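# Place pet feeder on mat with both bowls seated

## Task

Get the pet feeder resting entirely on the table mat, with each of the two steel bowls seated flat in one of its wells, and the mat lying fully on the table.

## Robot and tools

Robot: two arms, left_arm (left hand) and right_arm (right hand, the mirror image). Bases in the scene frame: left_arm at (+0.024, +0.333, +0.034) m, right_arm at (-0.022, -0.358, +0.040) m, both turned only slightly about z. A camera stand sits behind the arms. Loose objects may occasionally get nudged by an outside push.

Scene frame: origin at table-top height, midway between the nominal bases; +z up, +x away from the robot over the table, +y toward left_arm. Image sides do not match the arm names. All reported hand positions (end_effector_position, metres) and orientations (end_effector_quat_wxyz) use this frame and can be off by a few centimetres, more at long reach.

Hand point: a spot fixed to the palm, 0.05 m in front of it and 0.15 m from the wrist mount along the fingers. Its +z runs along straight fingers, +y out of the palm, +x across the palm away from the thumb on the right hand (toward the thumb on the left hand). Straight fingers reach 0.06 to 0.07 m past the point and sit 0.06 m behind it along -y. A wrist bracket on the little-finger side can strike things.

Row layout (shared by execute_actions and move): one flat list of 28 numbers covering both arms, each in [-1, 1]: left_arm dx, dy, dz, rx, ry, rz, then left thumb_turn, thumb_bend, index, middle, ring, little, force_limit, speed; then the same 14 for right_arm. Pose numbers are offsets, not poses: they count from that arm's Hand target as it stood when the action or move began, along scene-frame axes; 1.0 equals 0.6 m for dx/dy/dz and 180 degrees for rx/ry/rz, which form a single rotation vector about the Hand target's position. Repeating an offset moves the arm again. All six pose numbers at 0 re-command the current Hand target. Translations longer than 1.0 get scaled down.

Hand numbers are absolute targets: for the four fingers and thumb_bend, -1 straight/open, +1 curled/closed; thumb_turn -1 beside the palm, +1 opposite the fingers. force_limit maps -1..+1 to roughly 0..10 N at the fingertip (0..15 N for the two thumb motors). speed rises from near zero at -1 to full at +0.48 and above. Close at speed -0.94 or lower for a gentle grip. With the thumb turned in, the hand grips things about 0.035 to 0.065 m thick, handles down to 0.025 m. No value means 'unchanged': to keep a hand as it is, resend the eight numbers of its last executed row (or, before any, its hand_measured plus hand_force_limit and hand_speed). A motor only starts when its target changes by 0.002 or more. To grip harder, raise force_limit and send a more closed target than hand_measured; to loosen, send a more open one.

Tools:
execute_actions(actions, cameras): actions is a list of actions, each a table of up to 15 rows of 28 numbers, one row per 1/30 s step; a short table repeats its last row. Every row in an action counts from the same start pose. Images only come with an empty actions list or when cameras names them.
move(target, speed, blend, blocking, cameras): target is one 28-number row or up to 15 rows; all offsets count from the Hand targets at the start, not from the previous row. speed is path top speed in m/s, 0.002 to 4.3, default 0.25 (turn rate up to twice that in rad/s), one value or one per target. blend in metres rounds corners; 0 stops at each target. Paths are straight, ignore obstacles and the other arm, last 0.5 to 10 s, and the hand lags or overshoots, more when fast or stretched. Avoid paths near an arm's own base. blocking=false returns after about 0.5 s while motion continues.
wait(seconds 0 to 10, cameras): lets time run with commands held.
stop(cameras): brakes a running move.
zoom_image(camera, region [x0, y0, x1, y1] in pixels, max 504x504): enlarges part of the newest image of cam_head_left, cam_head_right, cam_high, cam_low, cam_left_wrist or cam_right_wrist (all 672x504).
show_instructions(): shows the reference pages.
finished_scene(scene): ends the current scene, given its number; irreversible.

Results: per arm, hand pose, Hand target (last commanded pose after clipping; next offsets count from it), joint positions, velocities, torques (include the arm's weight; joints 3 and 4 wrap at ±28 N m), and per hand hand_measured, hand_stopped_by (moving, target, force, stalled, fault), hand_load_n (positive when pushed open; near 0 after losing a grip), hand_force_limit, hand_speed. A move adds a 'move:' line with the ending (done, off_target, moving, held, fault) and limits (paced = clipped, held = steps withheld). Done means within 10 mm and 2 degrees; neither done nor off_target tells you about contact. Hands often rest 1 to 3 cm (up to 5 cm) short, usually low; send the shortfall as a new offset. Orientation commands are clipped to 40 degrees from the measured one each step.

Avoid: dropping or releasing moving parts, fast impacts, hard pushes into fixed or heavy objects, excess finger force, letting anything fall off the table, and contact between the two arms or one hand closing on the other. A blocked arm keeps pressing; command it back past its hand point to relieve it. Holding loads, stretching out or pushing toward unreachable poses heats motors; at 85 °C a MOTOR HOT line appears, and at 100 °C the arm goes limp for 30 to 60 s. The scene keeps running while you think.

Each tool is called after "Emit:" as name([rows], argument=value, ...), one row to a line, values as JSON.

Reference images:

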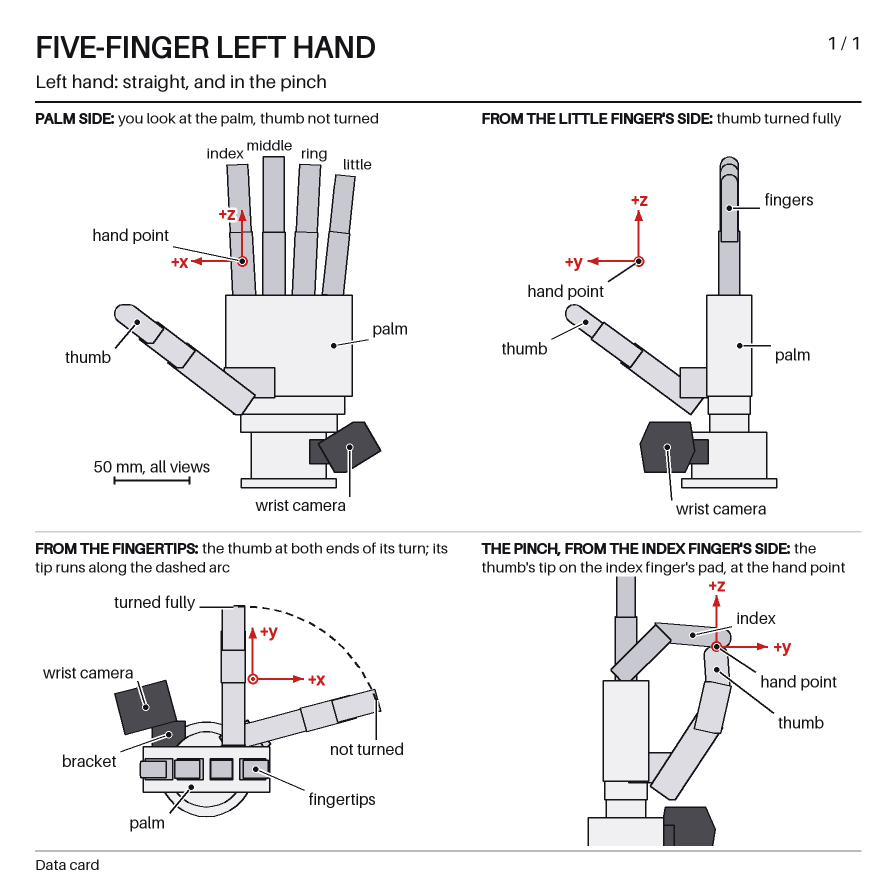

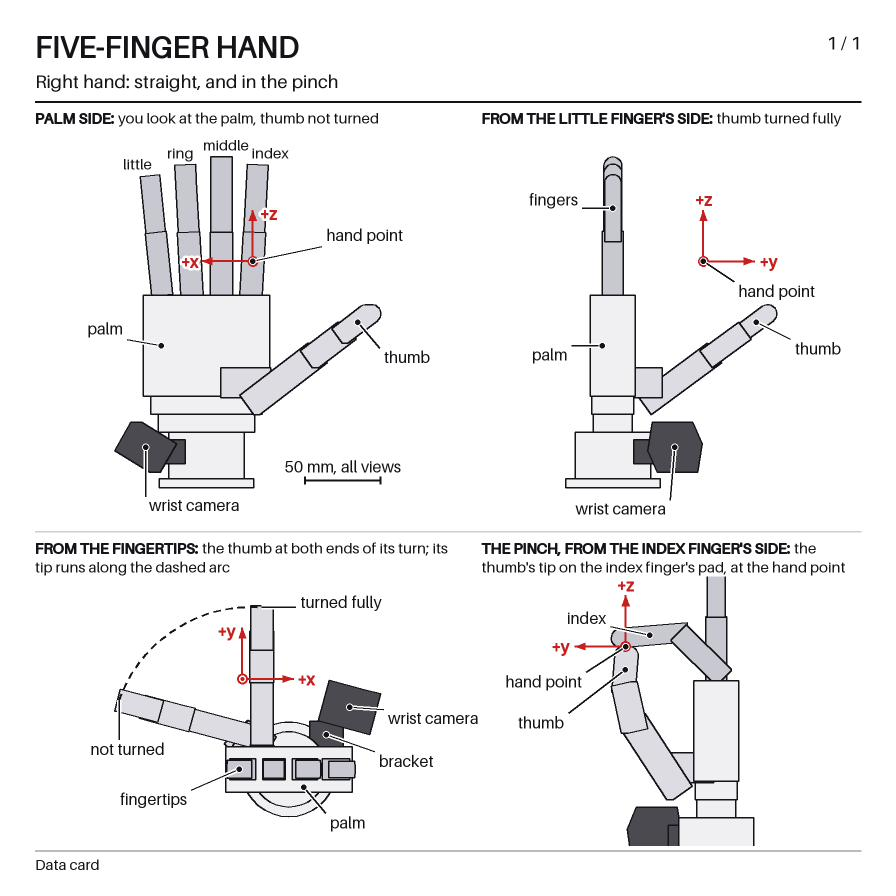

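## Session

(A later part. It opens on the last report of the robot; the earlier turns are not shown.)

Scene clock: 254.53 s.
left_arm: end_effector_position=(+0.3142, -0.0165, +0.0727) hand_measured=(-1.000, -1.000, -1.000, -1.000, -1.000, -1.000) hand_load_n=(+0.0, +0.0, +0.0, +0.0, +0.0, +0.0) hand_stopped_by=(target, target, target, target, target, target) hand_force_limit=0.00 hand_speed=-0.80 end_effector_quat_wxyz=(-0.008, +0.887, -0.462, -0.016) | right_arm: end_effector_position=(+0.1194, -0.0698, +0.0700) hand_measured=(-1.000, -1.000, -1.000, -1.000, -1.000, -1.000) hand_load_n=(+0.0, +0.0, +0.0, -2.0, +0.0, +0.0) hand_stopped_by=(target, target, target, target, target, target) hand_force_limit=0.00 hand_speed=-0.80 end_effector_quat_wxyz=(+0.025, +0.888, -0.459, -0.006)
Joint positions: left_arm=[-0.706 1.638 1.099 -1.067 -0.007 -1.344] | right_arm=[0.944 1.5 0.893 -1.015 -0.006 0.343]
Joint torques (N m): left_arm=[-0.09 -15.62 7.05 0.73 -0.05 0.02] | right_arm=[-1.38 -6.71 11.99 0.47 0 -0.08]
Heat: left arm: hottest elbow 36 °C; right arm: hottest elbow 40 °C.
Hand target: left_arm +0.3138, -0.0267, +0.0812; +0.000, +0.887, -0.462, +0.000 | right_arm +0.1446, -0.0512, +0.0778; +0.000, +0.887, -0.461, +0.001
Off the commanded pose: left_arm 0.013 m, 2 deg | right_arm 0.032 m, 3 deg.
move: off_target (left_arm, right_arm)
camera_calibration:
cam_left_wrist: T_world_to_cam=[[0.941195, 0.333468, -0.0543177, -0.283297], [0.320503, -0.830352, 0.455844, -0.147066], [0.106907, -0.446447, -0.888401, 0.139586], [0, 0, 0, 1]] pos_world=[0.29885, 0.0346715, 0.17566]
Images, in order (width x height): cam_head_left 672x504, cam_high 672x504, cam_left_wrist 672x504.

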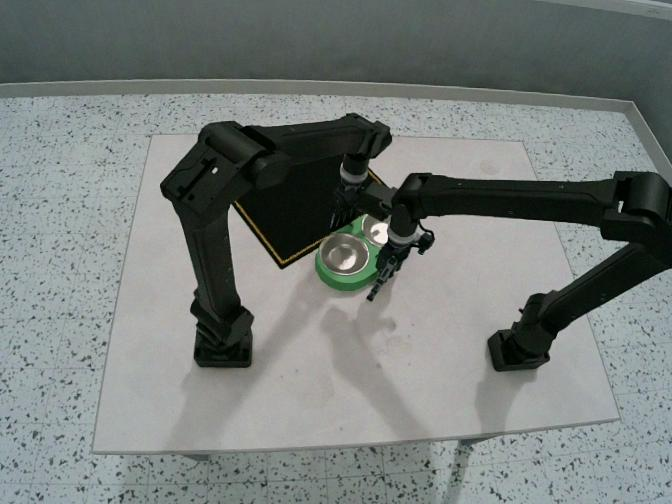

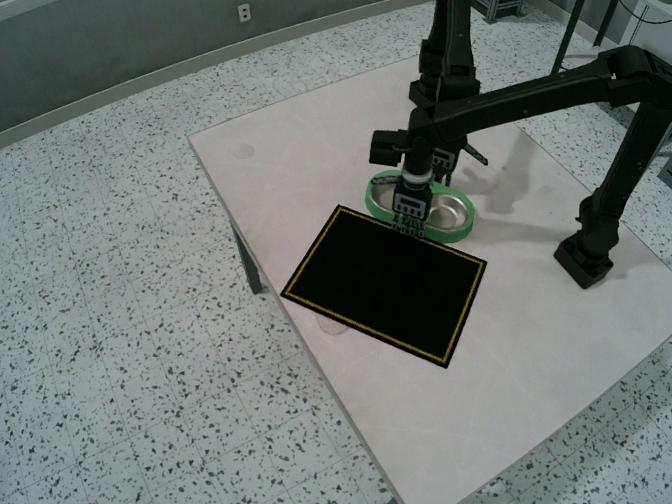

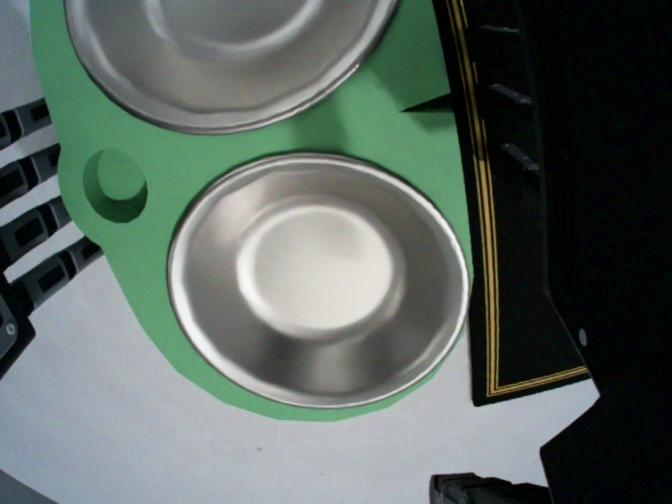

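Emit:
move([
  [-0.03,-0.021,0.0,0,0,0,-1,-1,-1,-1,-1,-1,0,-0.8,0.0,0.0,0,0,0,0,-1,-1,-1,-1,-1,-1,0,-0.8],
  [-0.03,-0.021,0.05,0,0,0,-1,-1,-1,-1,-1,-1,0,-0.8,0.0,0.0,0.05,0,0,0,-1,-1,-1,-1,-1,-1,0,-0.8],
], speed=[0.04,0.05], cameras=["cam_head_left","cam_left_wrist","cam_high"])

Emit:
zoom_image(camera="cam_head_left", region=[300, 150, 460, 310])

Emit:
zoom_image(camera="cam_high", region=[330, 130, 530, 280])

Scene clock: 263.53 s.
left_arm: end_effector_position=(+0.3003, -0.0263, +0.0732) hand_measured=(-1.000, -1.000, -1.000, -1.000, -1.000, -1.000) hand_load_n=(+0.0, +0.0, +0.0, +0.0, +0.0, +0.0) hand_stopped_by=(target, target, target, target, target, target) hand_force_limit=0.00 hand_speed=-0.80 end_effector_quat_wxyz=(-0.011, +0.887, -0.461, -0.014) | right_arm: end_effector_position=(+0.1193, -0.0709, +0.0747) hand_measured=(-1.000, -1.000, -1.000, -1.000, -1.000, -1.000) hand_load_n=(+0.0, +0.0, +0.0, +0.0, +0.0, +0.0) hand_stopped_by=(target, target, target, target, target, target) hand_force_limit=0.00 hand_speed=-0.80 end_effector_quat_wxyz=(+0.032, +0.887, -0.460, -0.007)
Joint positions: left_arm=[-0.748 1.628 1.088 -1.065 -0.013 -1.389] | right_arm=[0.943 1.5 0.906 -1.041 -0.006 0.343]
Joint torques (N m): left_arm=[0.56 -14.62 7.65 0.5 -0.1 0.12] | right_arm=[-1.26 -8.59 12.56 -0.14 0.01 -0.08]
Heat: left arm: hottest elbow 36 °C; right arm: hottest elbow 40 °C.
Hand target: left_arm +0.3024, -0.0335, +0.0796; -0.005, +0.887, -0.461, -0.004 (not the last commanded pose) | right_arm +0.1444, -0.0516, +0.0930; +0.000, +0.887, -0.461, +0.001 (not the last commanded pose)
Off the commanded pose: left_arm 0.040 m, 2 deg | right_arm 0.046 m, 4 deg.
move: held (left_arm; a check stopped the path), off_target (right_arm; braked when a check withheld steps of left_arm); path passed 1 of 2 targets; limits=held
pose unreachable (left arm): on one or more control steps of this call, first in action 0 (counted from 0), this arm could not follow its commanded pose, so it was not sent that pose on those steps. It may still have moved: this result reports where it is.
cause: moving toward the commanded pose would bring a part of the arm too close to another arm (a part of this arm just beyond joint 6 (wrist roll) and a part of the right arm just beyond its joint 4 (wrist pitch), 11 mm apart when this arm was first held).
camera_calibration:
cam_left_wrist: T_world_to_cam=[[0.940587, 0.336337, -0.0466307, -0.267253], [0.319809, -0.831352, 0.454505, -0.150723], [0.1141, -0.442415, -0.889523, 0.135158], [0, 0, 0, 1]] pos_world=[0.284155, 0.0243787, 0.176269]
Images, in order (width x height): cam_head_left 672x504, cam_high 672x504, cam_left_wrist 672x504.

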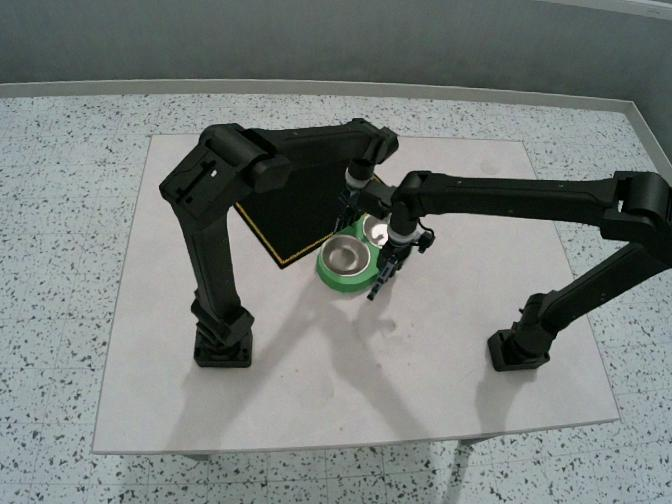

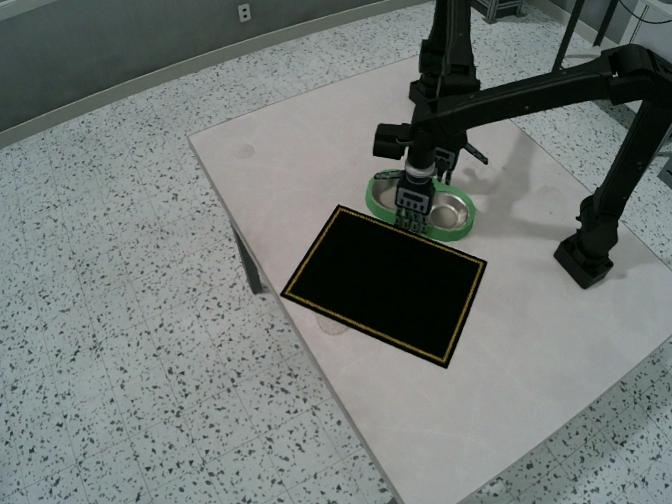

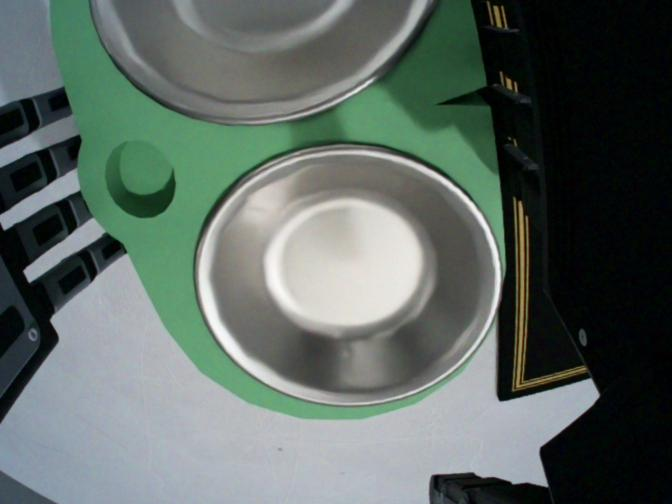

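Scaled by 3.150 from the camera's 672x504 image, which has a finer 960x720 frame.

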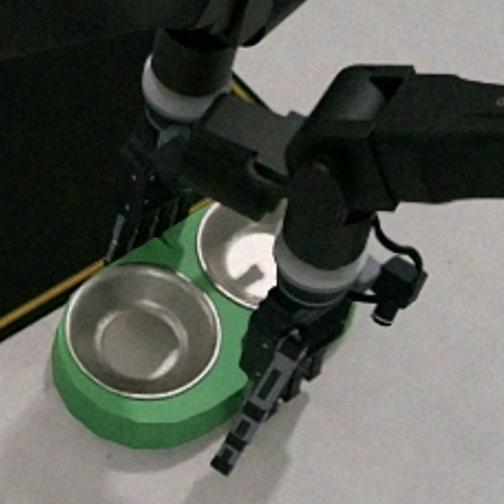

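Scaled by 2.520 from the camera's 672x504 image, which has a finer 960x720 frame.

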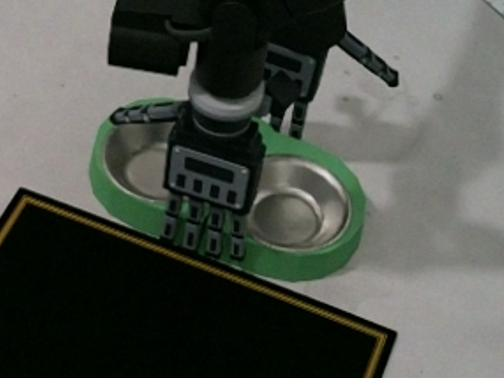

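Emit:
move([
  [0.04,0.03,0,0,0,0,-1,-1,-1,-1,-1,-1,0,-0.8,-0.082,-0.062,0,0,0,0,-1,-1,-1,-1,-1,-1,0,-0.8],
  [0.04,0.03,0.22,0,0,0,-1,-1,-1,-1,-1,-1,0,-0.8,-0.082,-0.062,0.2,0,0,0,-1,-1,-1,-1,-1,-1,0,-0.8],
  [0.04,0.03,0.22,0,0,0,-1,-1,-1,-1,-1,-1,0,-0.8,0.176,-0.38,0.21,0,0,-0.3,-1,-1,-1,-1,-1,-1,0,-0.8],
  [-0.337,0.339,0.22,0,0,-0.489,-1,-1,-1,-1,-1,-1,0,-0.8,0.176,-0.38,0.21,0,0,-0.489,-1,-1,-1,-1,-1,-1,0,-0.8],
  [-0.337,0.339,0.22,0,0,-0.489,-1,-1,-1,-1,-1,-1,0,-0.8,0.374,-0.035,0.2,0,0,-0.489,-1,-1,-1,-1,-1,-1,0,-0.8],
], speed=[0.1,0.2,0.25,0.25,0.25], blend=[0.01,0.02,0.02,0.02,0], cameras=["all"])

Scene clock: 291.60 s.
left_arm: end_effector_position=(+0.0988, +0.1688, +0.2078) hand_measured=(-1.000, -1.000, -1.000, -1.000, -1.000, -1.000) hand_load_n=(+0.0, +0.0, +0.0, +0.0, +0.0, +0.0) hand_stopped_by=(target, target, target, target, target, target) hand_force_limit=0.00 hand_speed=-0.80 end_effector_quat_wxyz=(+0.001, -0.326, +0.945, +0.008) | right_arm: end_effector_position=(+0.3459, -0.0853, +0.1898) hand_measured=(-1.000, -1.000, -1.000, -1.000, -1.000, -1.000) hand_load_n=(+0.0, +0.0, +0.0, +0.0, +0.0, +0.0) hand_stopped_by=(target, target, target, target, target, target) hand_force_limit=0.00 hand_speed=-0.80 end_effector_quat_wxyz=(-0.030, -0.327, +0.944, -0.007)
Joint positions: left_arm=[-0.93 0.959 0.858 -1.484 -0.007 -0.051] | right_arm=[0.484 1.542 1.298 -1.39 0.004 1.403]
Joint torques (N m): left_arm=[0.15 -5.19 8.55 0.13 -0.04 0.22] | right_arm=[0.44 -9.64 14.26 0.03 0.05 0.16]
Heat: left arm: hottest elbow 36 °C; right arm: hottest elbow 40 °C.
Hand target: left_arm +0.1002, +0.1699, +0.2116; +0.006, -0.318, +0.948, -0.001 | right_arm +0.3688, -0.0726, +0.2130; +0.000, -0.317, +0.948, -0.001
Off the commanded pose: left_arm 0.004 m, 1 deg | right_arm 0.035 m, 4 deg.
move: off_target (right_arm)
camera_calibration:
cam_left_wrist: T_world_to_cam=[[0.382056, -0.922298, -0.0583067, 0.132959], [-0.797841, -0.361024, 0.482816, 0.0398905], [-0.466351, -0.137944, -0.873778, 0.36689], [0, 0, 0, 1]] pos_world=[0.152128, 0.187639, 0.309073]
cam_right_wrist: T_world_to_cam=[[-0.776127, 0.624646, 0.0862832, 0.29895], [0.592431, 0.675449, 0.439083, -0.223194], [0.215991, 0.391901, -0.894294, 0.243553], [0, 0, 0, 1]] pos_world=[0.311645, -0.13143, 0.290014]

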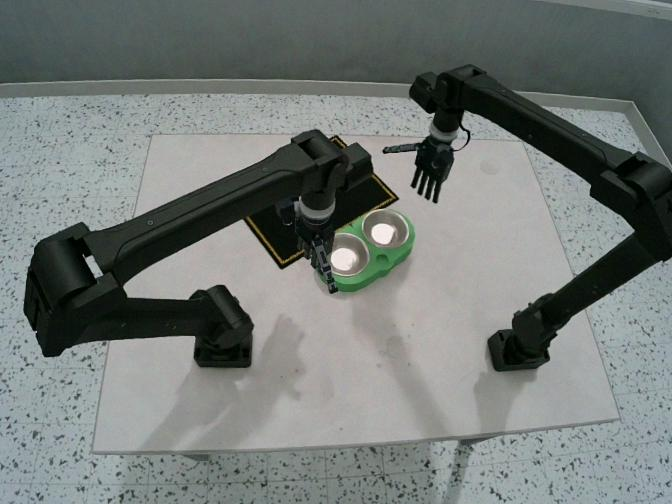

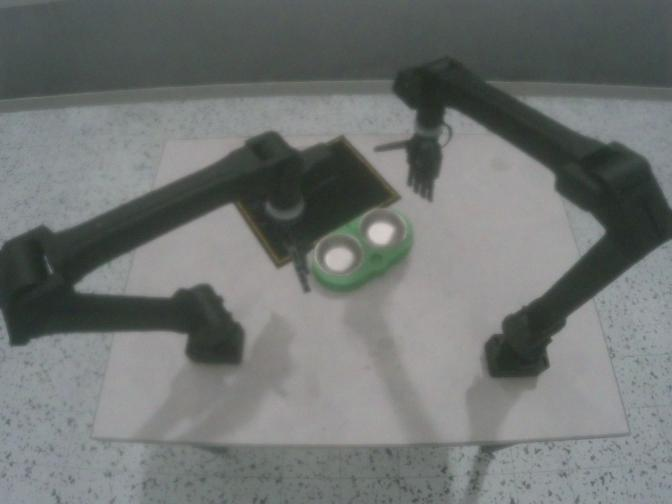

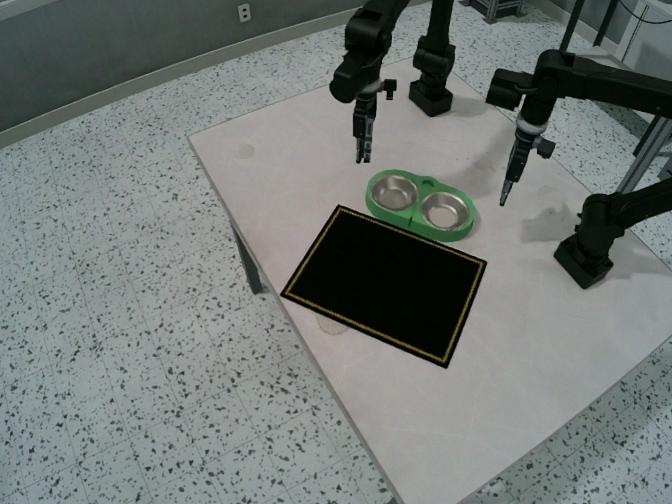

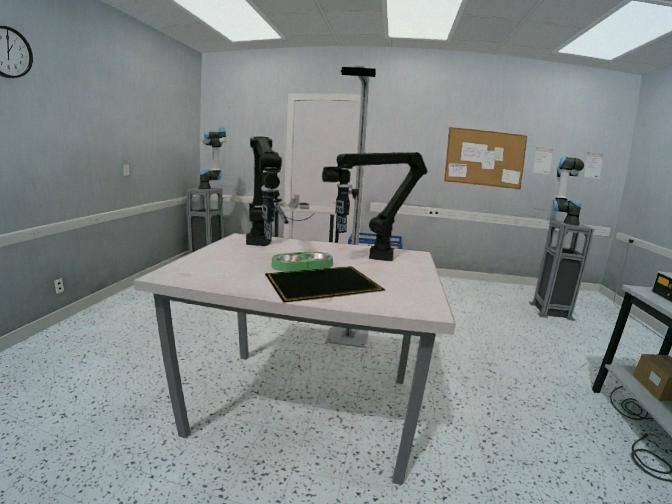

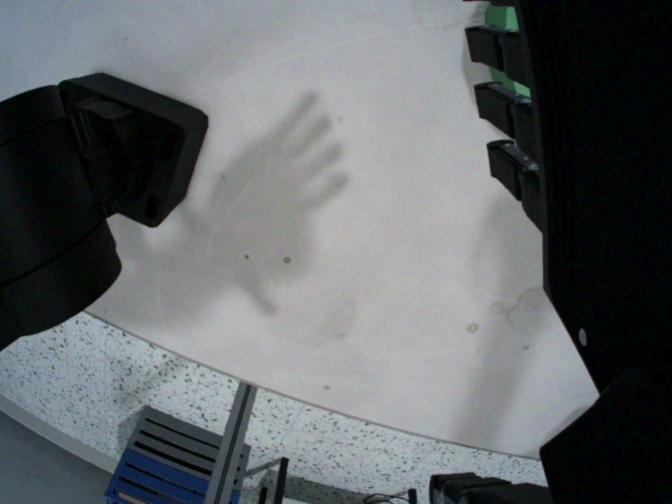

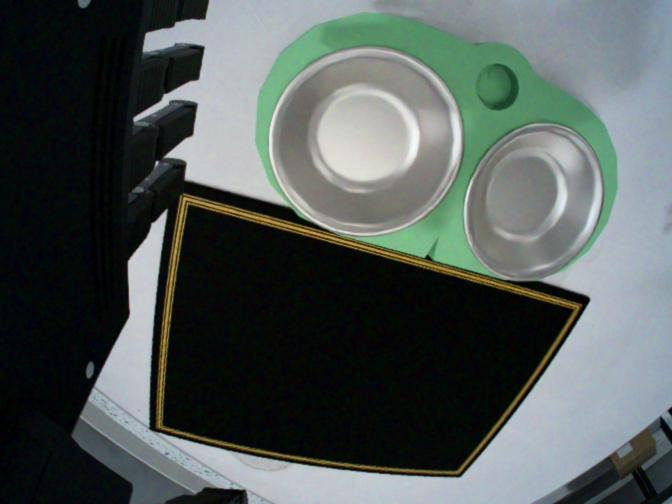

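Emit:
move([
  [0.01,0.01,0,0,0,-0.011,-1,-1,-1,-1,-1,-1,0,-0.8,0.027,-0.02,0,0,0,-0.017,-1,-1,-1,-1,-1,-1,0,-0.8],
  [0.01,0.01,-0.205,0,0,-0.011,-1,-1,-1,-1,-1,-1,0,-0.8,0.027,-0.02,-0.205,0,0,-0.017,-1,-1,-1,-1,-1,-1,0,-0.8],
], speed=[0.2,0.15], cameras=["all"])

Emit:
zoom_image(camera="cam_head_left", region=[270, 150, 470, 320])

Scene clock: 306.33 s.
left_arm: end_effector_position=(+0.0983, +0.1796, +0.0879) hand_measured=(-1.000, -1.000, -1.000, -1.000, -1.000, -1.000) hand_load_n=(+0.0, +0.0, +0.0, +0.0, +0.0, +0.0) hand_stopped_by=(target, target, target, target, target, target) hand_force_limit=0.00 hand_speed=-0.80 end_effector_quat_wxyz=(+0.000, -0.302, +0.953, +0.010) | right_arm: end_effector_position=(+0.3771, -0.0850, +0.0904) hand_measured=(-1.000, -1.000, -1.000, -1.000, -1.000, -1.000) hand_load_n=(+0.0, +0.0, +0.0, +0.0, +0.0, +0.0) hand_stopped_by=(target, target, target, target, target, target) hand_force_limit=0.00 hand_speed=-0.80 end_effector_quat_wxyz=(-0.009, -0.305, +0.952, -0.004)
Joint positions: left_arm=[-0.918 1.051 0.584 -1.122 -0.007 0.012] | right_arm=[0.455 1.669 1.174 -1.095 0.005 1.42]
Joint torques (N m): left_arm=[1.03 -4.13 7.87 0.77 -0.03 0.22] | right_arm=[-1.08 -10.7 7.76 0.77 0.04 0.17]
Heat: left arm: hottest elbow 36 °C; right arm: hottest elbow 41 °C.
Hand target: left_arm +0.1062, +0.1759, +0.0886; +0.006, -0.301, +0.954, -0.001 | right_arm +0.3850, -0.0846, +0.0900; +0.000, -0.292, +0.956, -0.001
Off the commanded pose: left_arm 0.009 m, 1 deg | right_arm 0.008 m, 2 deg.
move: done
camera_calibration:
cam_left_wrist: T_world_to_cam=[[0.334635, -0.940244, -0.0629292, 0.14451], [-0.81333, -0.321902, 0.484637, 0.0956524], [-0.475934, -0.110994, -0.872449, 0.259306], [0, 0, 0, 1]] pos_world=[0.152851, 0.195447, 0.188969]
cam_right_wrist: T_world_to_cam=[[-0.749672, 0.658306, 0.0680068, 0.326049], [0.60476, 0.639684, 0.474415, -0.209153], [0.268808, 0.396784, -0.87767, 0.126814], [0, 0, 0, 1]] pos_world=[0.336829, -0.131166, 0.188353]

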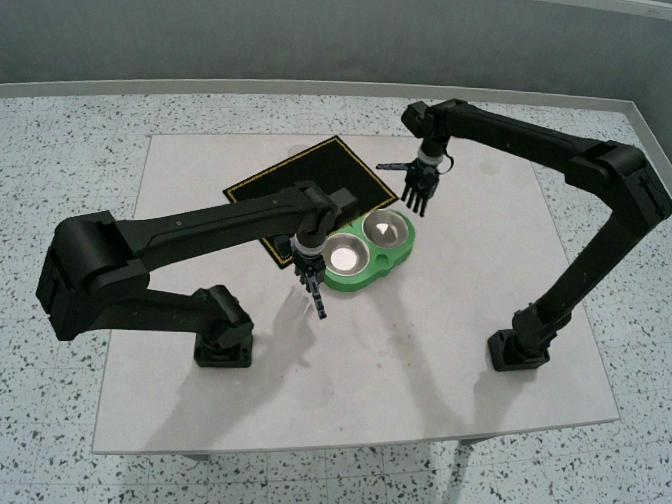

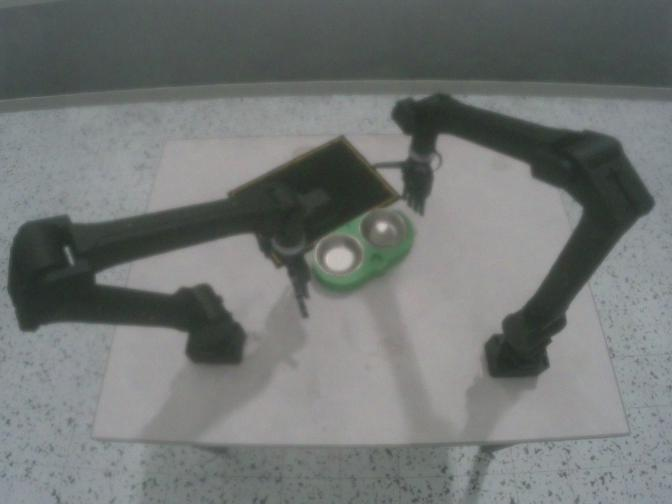

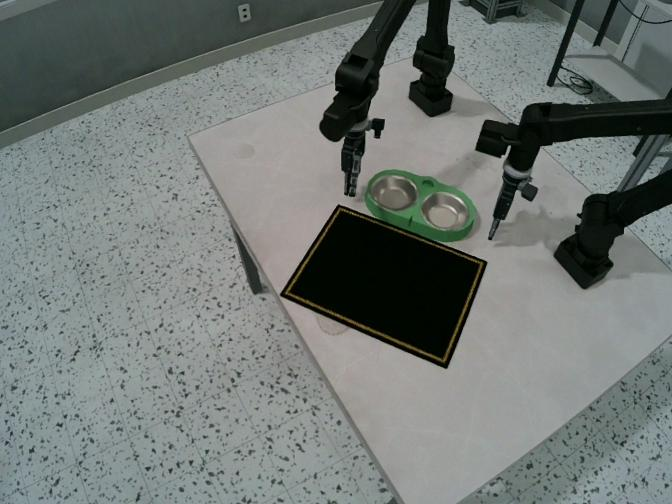

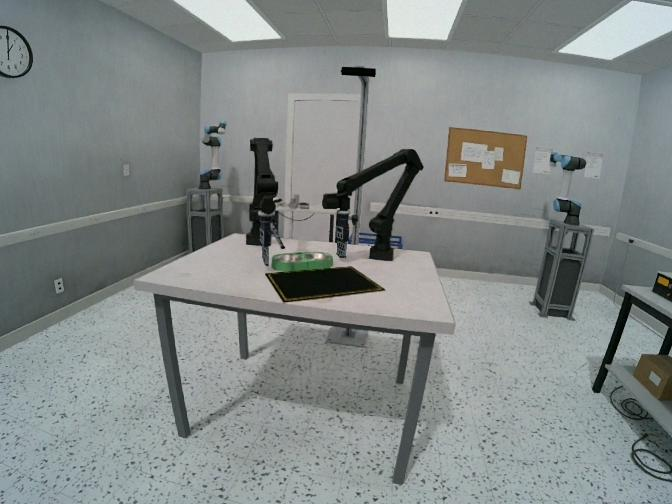

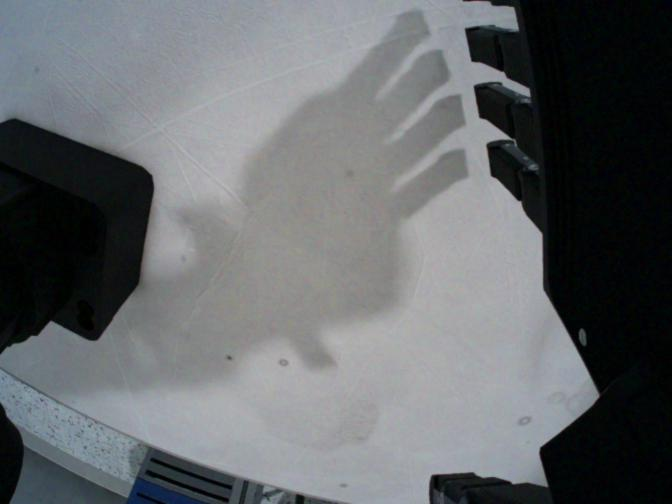

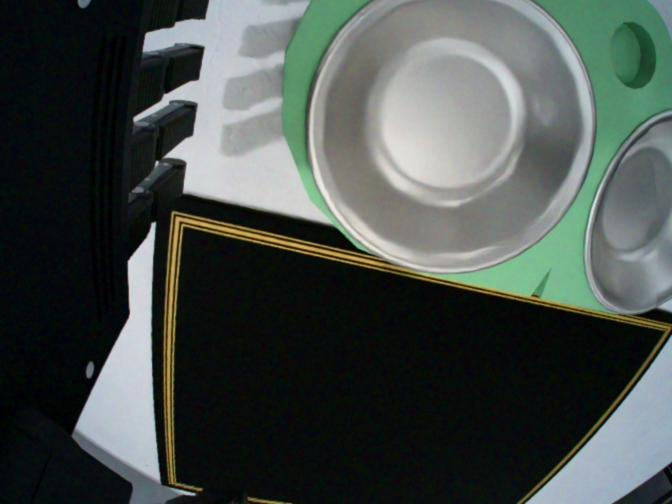

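Scaled by 2.520 from the camera's 672x504 image, which has a finer 960x720 frame.

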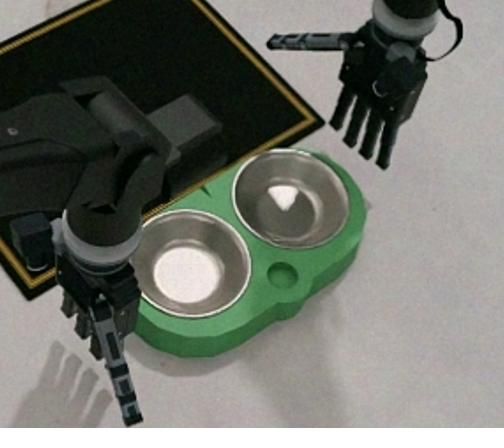

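Emit:
move([
  [0,0,-0.02,0,0,0,-1,-1,-1,-1,-1,-1,0,-0.8,-0.018,-0.012,-0.022,0,0,0,-1,-1,-1,-1,-1,-1,0,-0.8],
  [0.028,-0.0415,-0.02,0,0,0,-1,-1,-1,-1,-1,-1,0,-0.8,-0.032,0.009,-0.022,0,0,0,-1,-1,-1,-1,-1,-1,0,-0.8],
  [0.051,-0.076,-0.02,0,0,0,-1,-1,-1,-1,-1,-1,0,-0.8,-0.056,0.044,-0.022,0,0,0,-1,-1,-1,-1,-1,-1,0,-0.8],
], speed=[0.08,0.06,0.04], blend=[0.003,0.003,0], cameras=["cam_head_left","cam_high","cam_right_wrist"])

Emit:
zoom_image(camera="cam_head_left", region=[270, 150, 470, 320])

Scene clock: 319.27 s.
left_arm: end_effector_position=(+0.1144, +0.1585, +0.0725) hand_measured=(-1.000, -1.000, -1.000, -1.000, -1.000, -1.000) hand_load_n=(+0.0, +0.0, +0.0, -5.5, -0.5, +0.0) hand_stopped_by=(target, target, target, target, target, target) hand_force_limit=0.00 hand_speed=-0.80 end_effector_quat_wxyz=(-0.009, -0.295, +0.955, +0.038) | right_arm: end_effector_position=(+0.3512, -0.0688, +0.0691) hand_measured=(-1.000, -1.000, -1.000, -1.000, -1.000, -1.000) hand_load_n=(+0.0, +0.0, +0.0, -0.5, +0.0, +0.0) hand_stopped_by=(target, target, target, target, target, target) hand_force_limit=0.00 hand_speed=-0.80 end_effector_quat_wxyz=(-0.017, -0.294, +0.956, -0.007)
Joint positions: left_arm=[-0.918 1.223 0.645 -1.071 -0.007 0.024] | right_arm=[0.516 1.669 1.111 -1.049 0.007 1.506]
Joint torques (N m): left_arm=[0.38 -5.01 10.66 1.85 -0.06 0.13] | right_arm=[0.91 -12.22 7.2 0.72 -0.07 0.17]
Heat: left arm: hottest elbow 36 °C; right arm: hottest elbow 39 °C.
Hand target: left_arm +0.1368, +0.1303, +0.0766; +0.006, -0.301, +0.954, -0.001 | right_arm +0.3514, -0.0582, +0.0768; +0.000, -0.292, +0.956, -0.001
Off the commanded pose: left_arm 0.036 m, 5 deg | right_arm 0.013 m, 2 deg.
move: off_target (left_arm, right_arm)
camera_calibration:
cam_right_wrist: T_world_to_cam=[[-0.732436, 0.677254, 0.0697432, 0.292557], [0.626165, 0.629859, 0.459561, -0.20095], [0.267311, 0.38027, -0.885404, 0.108577], [0, 0, 0, 1]] pos_world=[0.311084, -0.112854, 0.168079]
Images, in order (width x height): cam_head_left 672x504, cam_high 672x504, cam_right_wrist 672x504.

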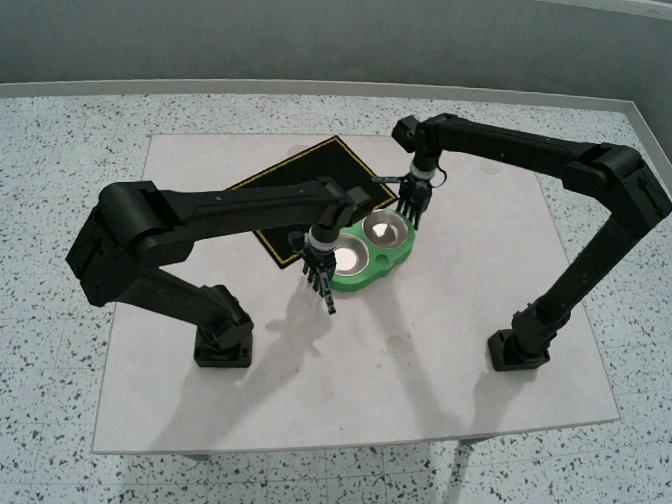

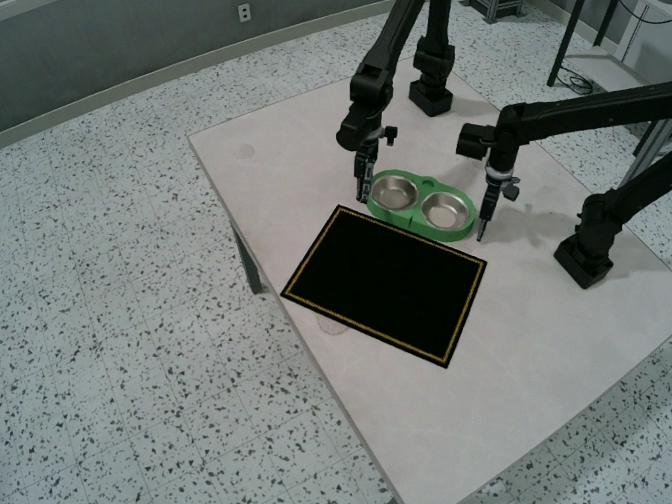

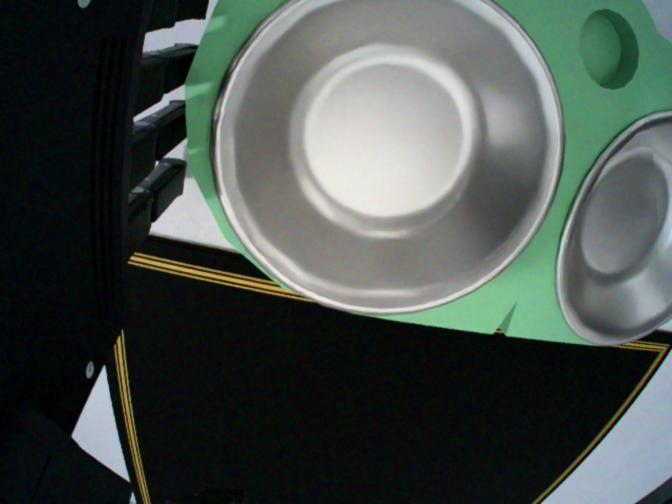

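Scaled by 2.520 from the camera's 672x504 image, which has a finer 960x720 frame.

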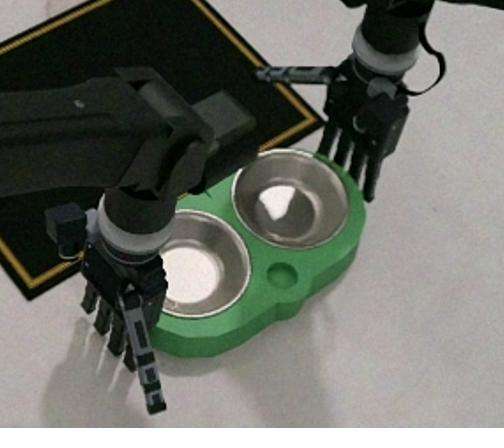

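Emit:
move([
  [0,0,0.08,0,0,0,-1,-1,-1,-1,-1,-1,0,-0.8,-0.01,0.014,0.08,0,0,0,-1,-1,-1,-1,-1,-1,0,-0.8],
], speed=[0.04], cameras=["cam_head_left","cam_high","cam_low","cam_right_wrist"])

Emit:
zoom_image(camera="cam_head_left", region=[270, 150, 470, 320])

Emit:
zoom_image(camera="cam_low", region=[240, 210, 400, 310])

Scene clock: 325.73 s.
left_arm: end_effector_position=(+0.1202, +0.1505, +0.1052) hand_measured=(-1.000, -1.000, -1.000, -1.000, -1.000, -1.000) hand_load_n=(+0.0, +0.0, +0.0, +0.0, +0.0, +0.0) hand_stopped_by=(target, target, target, target, target, target) hand_force_limit=0.00 hand_speed=-0.80 end_effector_quat_wxyz=(-0.008, -0.295, +0.955, +0.034) | right_arm: end_effector_position=(+0.3297, -0.0734, +0.0952) hand_measured=(-1.000, -1.000, -1.000, -1.000, -1.000, -1.000) hand_load_n=(+0.0, +0.0, +0.0, +0.0, +0.0, +0.0) hand_stopped_by=(target, target, target, target, target, target) hand_force_limit=0.00 hand_speed=-0.80 end_effector_quat_wxyz=(-0.035, -0.290, +0.956, -0.012)
Joint positions: left_arm=[-0.918 1.187 0.719 -1.171 -0.007 0.024] | right_arm=[0.533 1.606 1.111 -1.149 0.007 1.53]
Joint torques (N m): left_arm=[0.38 -7.82 11.86 0.05 -0.06 0.12] | right_arm=[1.26 -11.69 12.64 -0.23 -0.12 0.16]
Heat: left arm: hottest elbow 36 °C; right arm: hottest elbow 39 °C.
Hand target: left_arm +0.1368, +0.1303, +0.1246; +0.006, -0.301, +0.954, -0.001 | right_arm +0.3454, -0.0498, +0.1248; +0.000, -0.292, +0.956, -0.001
Off the commanded pose: left_arm 0.033 m, 4 deg | right_arm 0.041 m, 4 deg.
move: off_target (left_arm, right_arm)
camera_calibration:
cam_right_wrist: T_world_to_cam=[[-0.724959, 0.684294, 0.0785835, 0.27533], [0.644623, 0.633844, 0.427439, -0.199287], [0.242684, 0.360532, -0.900622, 0.14722], [0, 0, 0, 1]] pos_world=[0.29234, -0.115168, 0.196136]
Images, in order (width x height): cam_head_left 672x504, cam_high 672x504, cam_low 672x504, cam_right_wrist 672x504.

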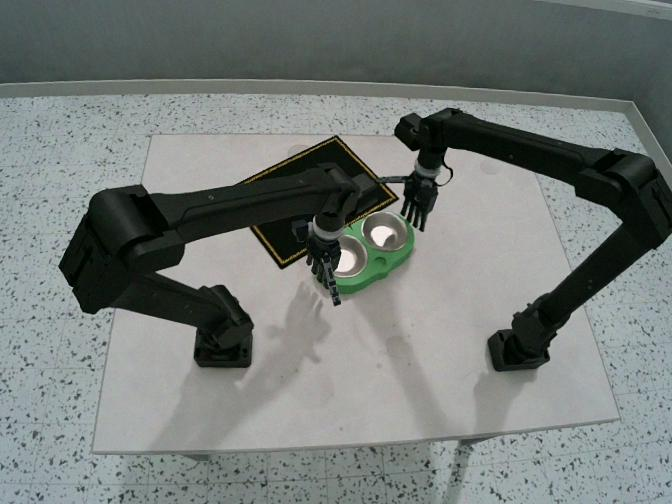

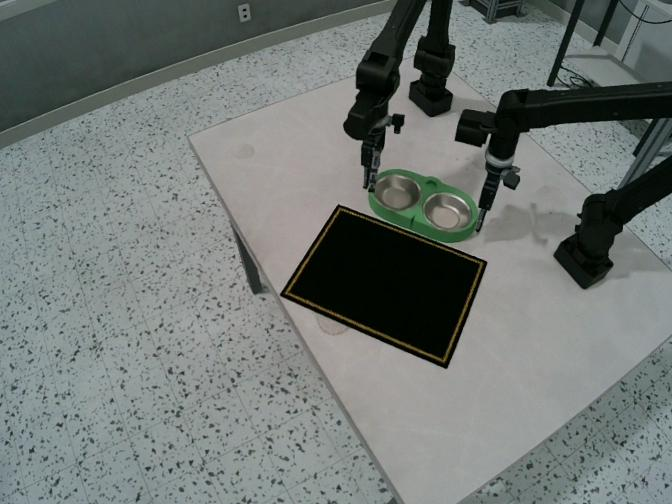

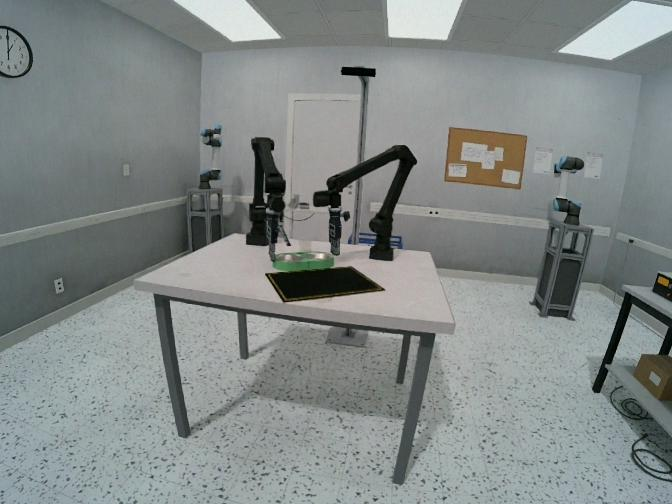

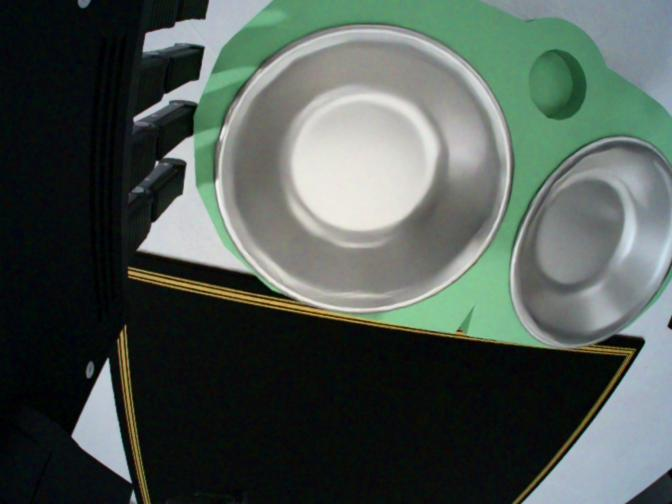

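Scaled by 2.520 from the camera's 672x504 image, which has a finer 960x720 frame.

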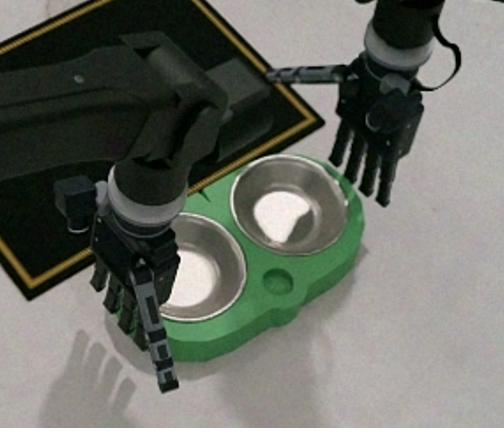

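Scaled by 3.150 from the camera's 672x504 image, which has a finer 960x720 frame.

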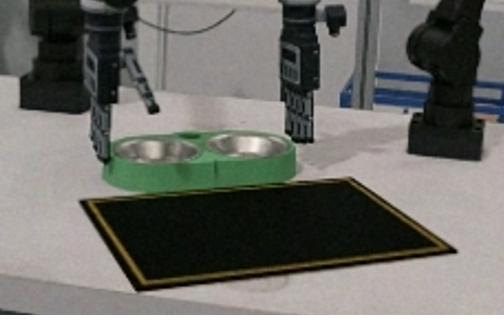

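Emit:
move([
  [-0.056,0.04,0,0,0,0,-1,-1,-1,-1,-1,-1,0,-0.8,0.021,-0.055,0,0,0,0,-1,-1,-1,-1,-1,-1,0,-0.8],
  [-0.056,0.04,-0.074,0,0,0,-1,-1,-1,-1,-1,-1,0,-0.8,0.021,-0.055,-0.075,0,0,0,-1,-1,-1,-1,-1,-1,0,-0.8],
], speed=[0.08,0.08], cameras=["cam_head_left","cam_right_wrist"])

Emit:
move([
  [0.041,-0.06,0,0,0,0,-1,-1,-1,-1,-1,-1,0,-0.8,-0.041,0.06,0,0,0,0,-1,-1,-1,-1,-1,-1,0,-0.8],
], speed=[0.04], cameras=["cam_head_left","cam_right_wrist"])

Scene clock: 405.27 s.
left_arm: end_effector_position=(+0.0998, +0.1614, +0.0797) hand_measured=(-1.000, -1.000, -1.000, -1.000, -1.000, -1.000) hand_load_n=(+0.5, +0.0, +0.0, +0.0, +0.0, +0.0) hand_stopped_by=(target, target, target, target, target, target) hand_force_limit=0.00 hand_speed=-0.80 end_effector_quat_wxyz=(+0.001, -0.296, +0.955, +0.010) | right_arm: end_effector_position=(+0.3555, -0.0848, +0.0810) hand_measured=(-1.000, -1.000, -1.000, -1.000, -1.000, -1.000) hand_load_n=(+0.0, -0.5, +0.0, +0.0, +0.0, +0.0) hand_stopped_by=(target, target, target, target, target, target) hand_force_limit=0.00 hand_speed=-0.80 end_effector_quat_wxyz=(-0.007, -0.283, +0.959, -0.005)
Joint positions: left_arm=[-0.959 1.118 0.604 -1.074 -0.007 -0.018] | right_arm=[0.481 1.628 1.093 -1.052 0.007 1.494]
Joint torques (N m): left_arm=[-0.03 -5.13 7.62 0.77 -0.08 0.02] | right_arm=[-0.85 -10.17 7.61 0.77 -0.08 -0.1]
Heat: left arm: hottest elbow 39 °C; right arm: hottest elbow 42 °C.
Hand target: left_arm +0.1032, +0.1543, +0.0802; +0.006, -0.301, +0.954, -0.001 | right_arm +0.3580, -0.0828, +0.0798; +0.000, -0.292, +0.956, -0.001
Off the commanded pose: left_arm 0.008 m, 2 deg | right_arm 0.003 m, 1 deg.
move: done
camera_calibration:
cam_right_wrist: T_world_to_cam=[[-0.717813, 0.693269, 0.0642069, 0.302334], [0.632423, 0.610675, 0.476568, -0.204249], [0.29118, 0.382692, -0.87679, 0.115105], [0, 0, 0, 1]] pos_world=[0.312675, -0.128919, 0.178849]
Images, in order (width x height): cam_head_left 672x504, cam_right_wrist 672x504.

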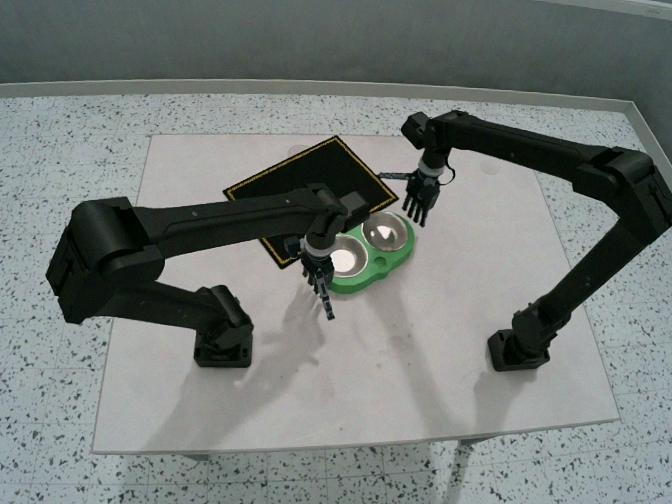

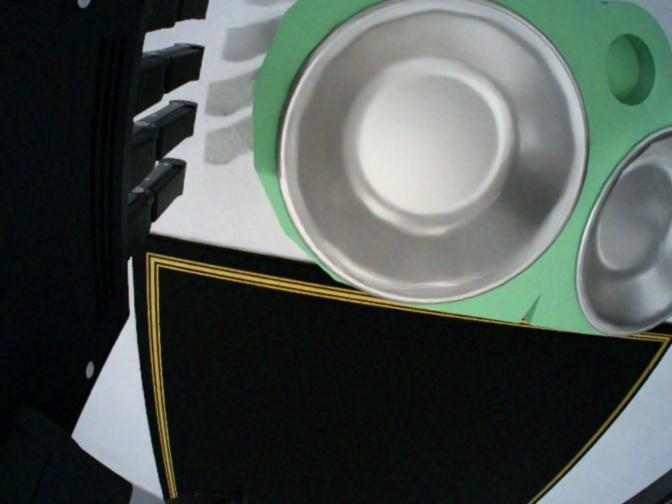

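Scene clock: 407.23 s.
left_arm: end_effector_position=(+0.1096, +0.1466, +0.0722) hand_measured=(-1.000, -1.000, -1.000, -1.000, -1.000, -1.000) hand_load_n=(+0.0, +0.0, +0.0, -3.5, -2.5, +0.0) hand_stopped_by=(target, target, target, target, target, target) hand_force_limit=0.00 hand_speed=-0.80 end_effector_quat_wxyz=(-0.007, -0.295, +0.955, +0.035) | right_arm: end_effector_position=(+0.3396, -0.0594, +0.0806) hand_measured=(-1.000, -1.000, -1.000, -1.000, -1.000, -1.000) hand_load_n=(+0.0, +0.0, +0.0, +0.0, +0.0, +0.0) hand_stopped_by=(target, target, target, target, target, target) hand_force_limit=0.00 hand_speed=-0.80 end_effector_quat_wxyz=(-0.006, -0.291, +0.957, -0.008)
Joint positions: left_arm=[-0.959 1.237 0.657 -1.062 -0.007 -0.018] | right_arm=[0.552 1.628 1.093 -1.052 0.013 1.547]
Joint torques (N m): left_arm=[0.26 -5.6 11.1 1.24 -0.07 0.05] | right_arm=[1.49 -10.58 6.97 0.81 -0.28 0.2]
Heat: left arm: hottest elbow 39 °C; right arm: hottest elbow 42 °C.
Hand target: left_arm +0.1278, +0.1183, +0.0802; +0.006, -0.301, +0.954, -0.001 | right_arm +0.3334, -0.0468, +0.0798; +0.000, -0.292, +0.956, -0.001
Off the commanded pose: left_arm 0.035 m, 4 deg | right_arm 0.014 m, 1 deg.
move: off_target (left_arm, right_arm)
camera_calibration:
cam_right_wrist: T_world_to_cam=[[-0.729792, 0.681257, 0.0573817, 0.277183], [0.619984, 0.624102, 0.475518, -0.204418], [0.288137, 0.382605, -0.877833, 0.110788], [0, 0, 0, 1]] pos_world=[0.2971, -0.103643, 0.178552]
Images, in order (width x height): cam_head_left 672x504, cam_right_wrist 672x504.

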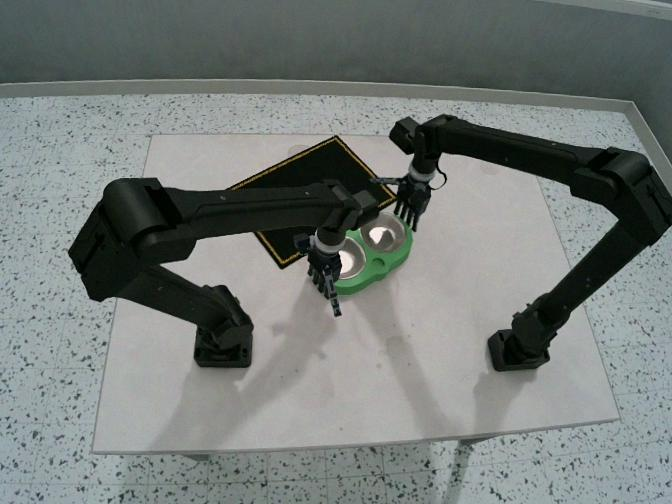

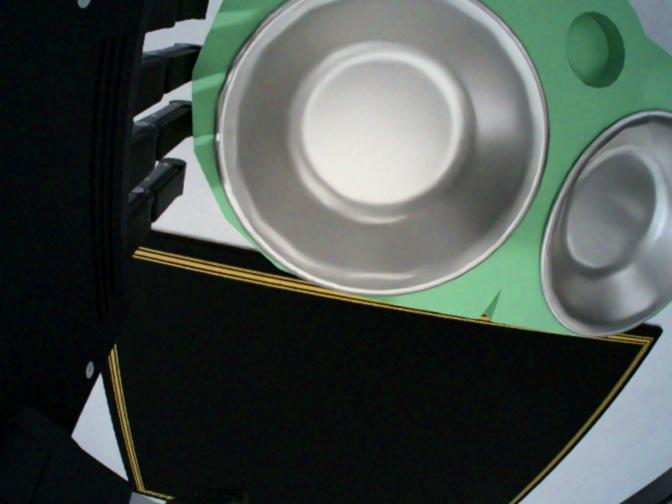

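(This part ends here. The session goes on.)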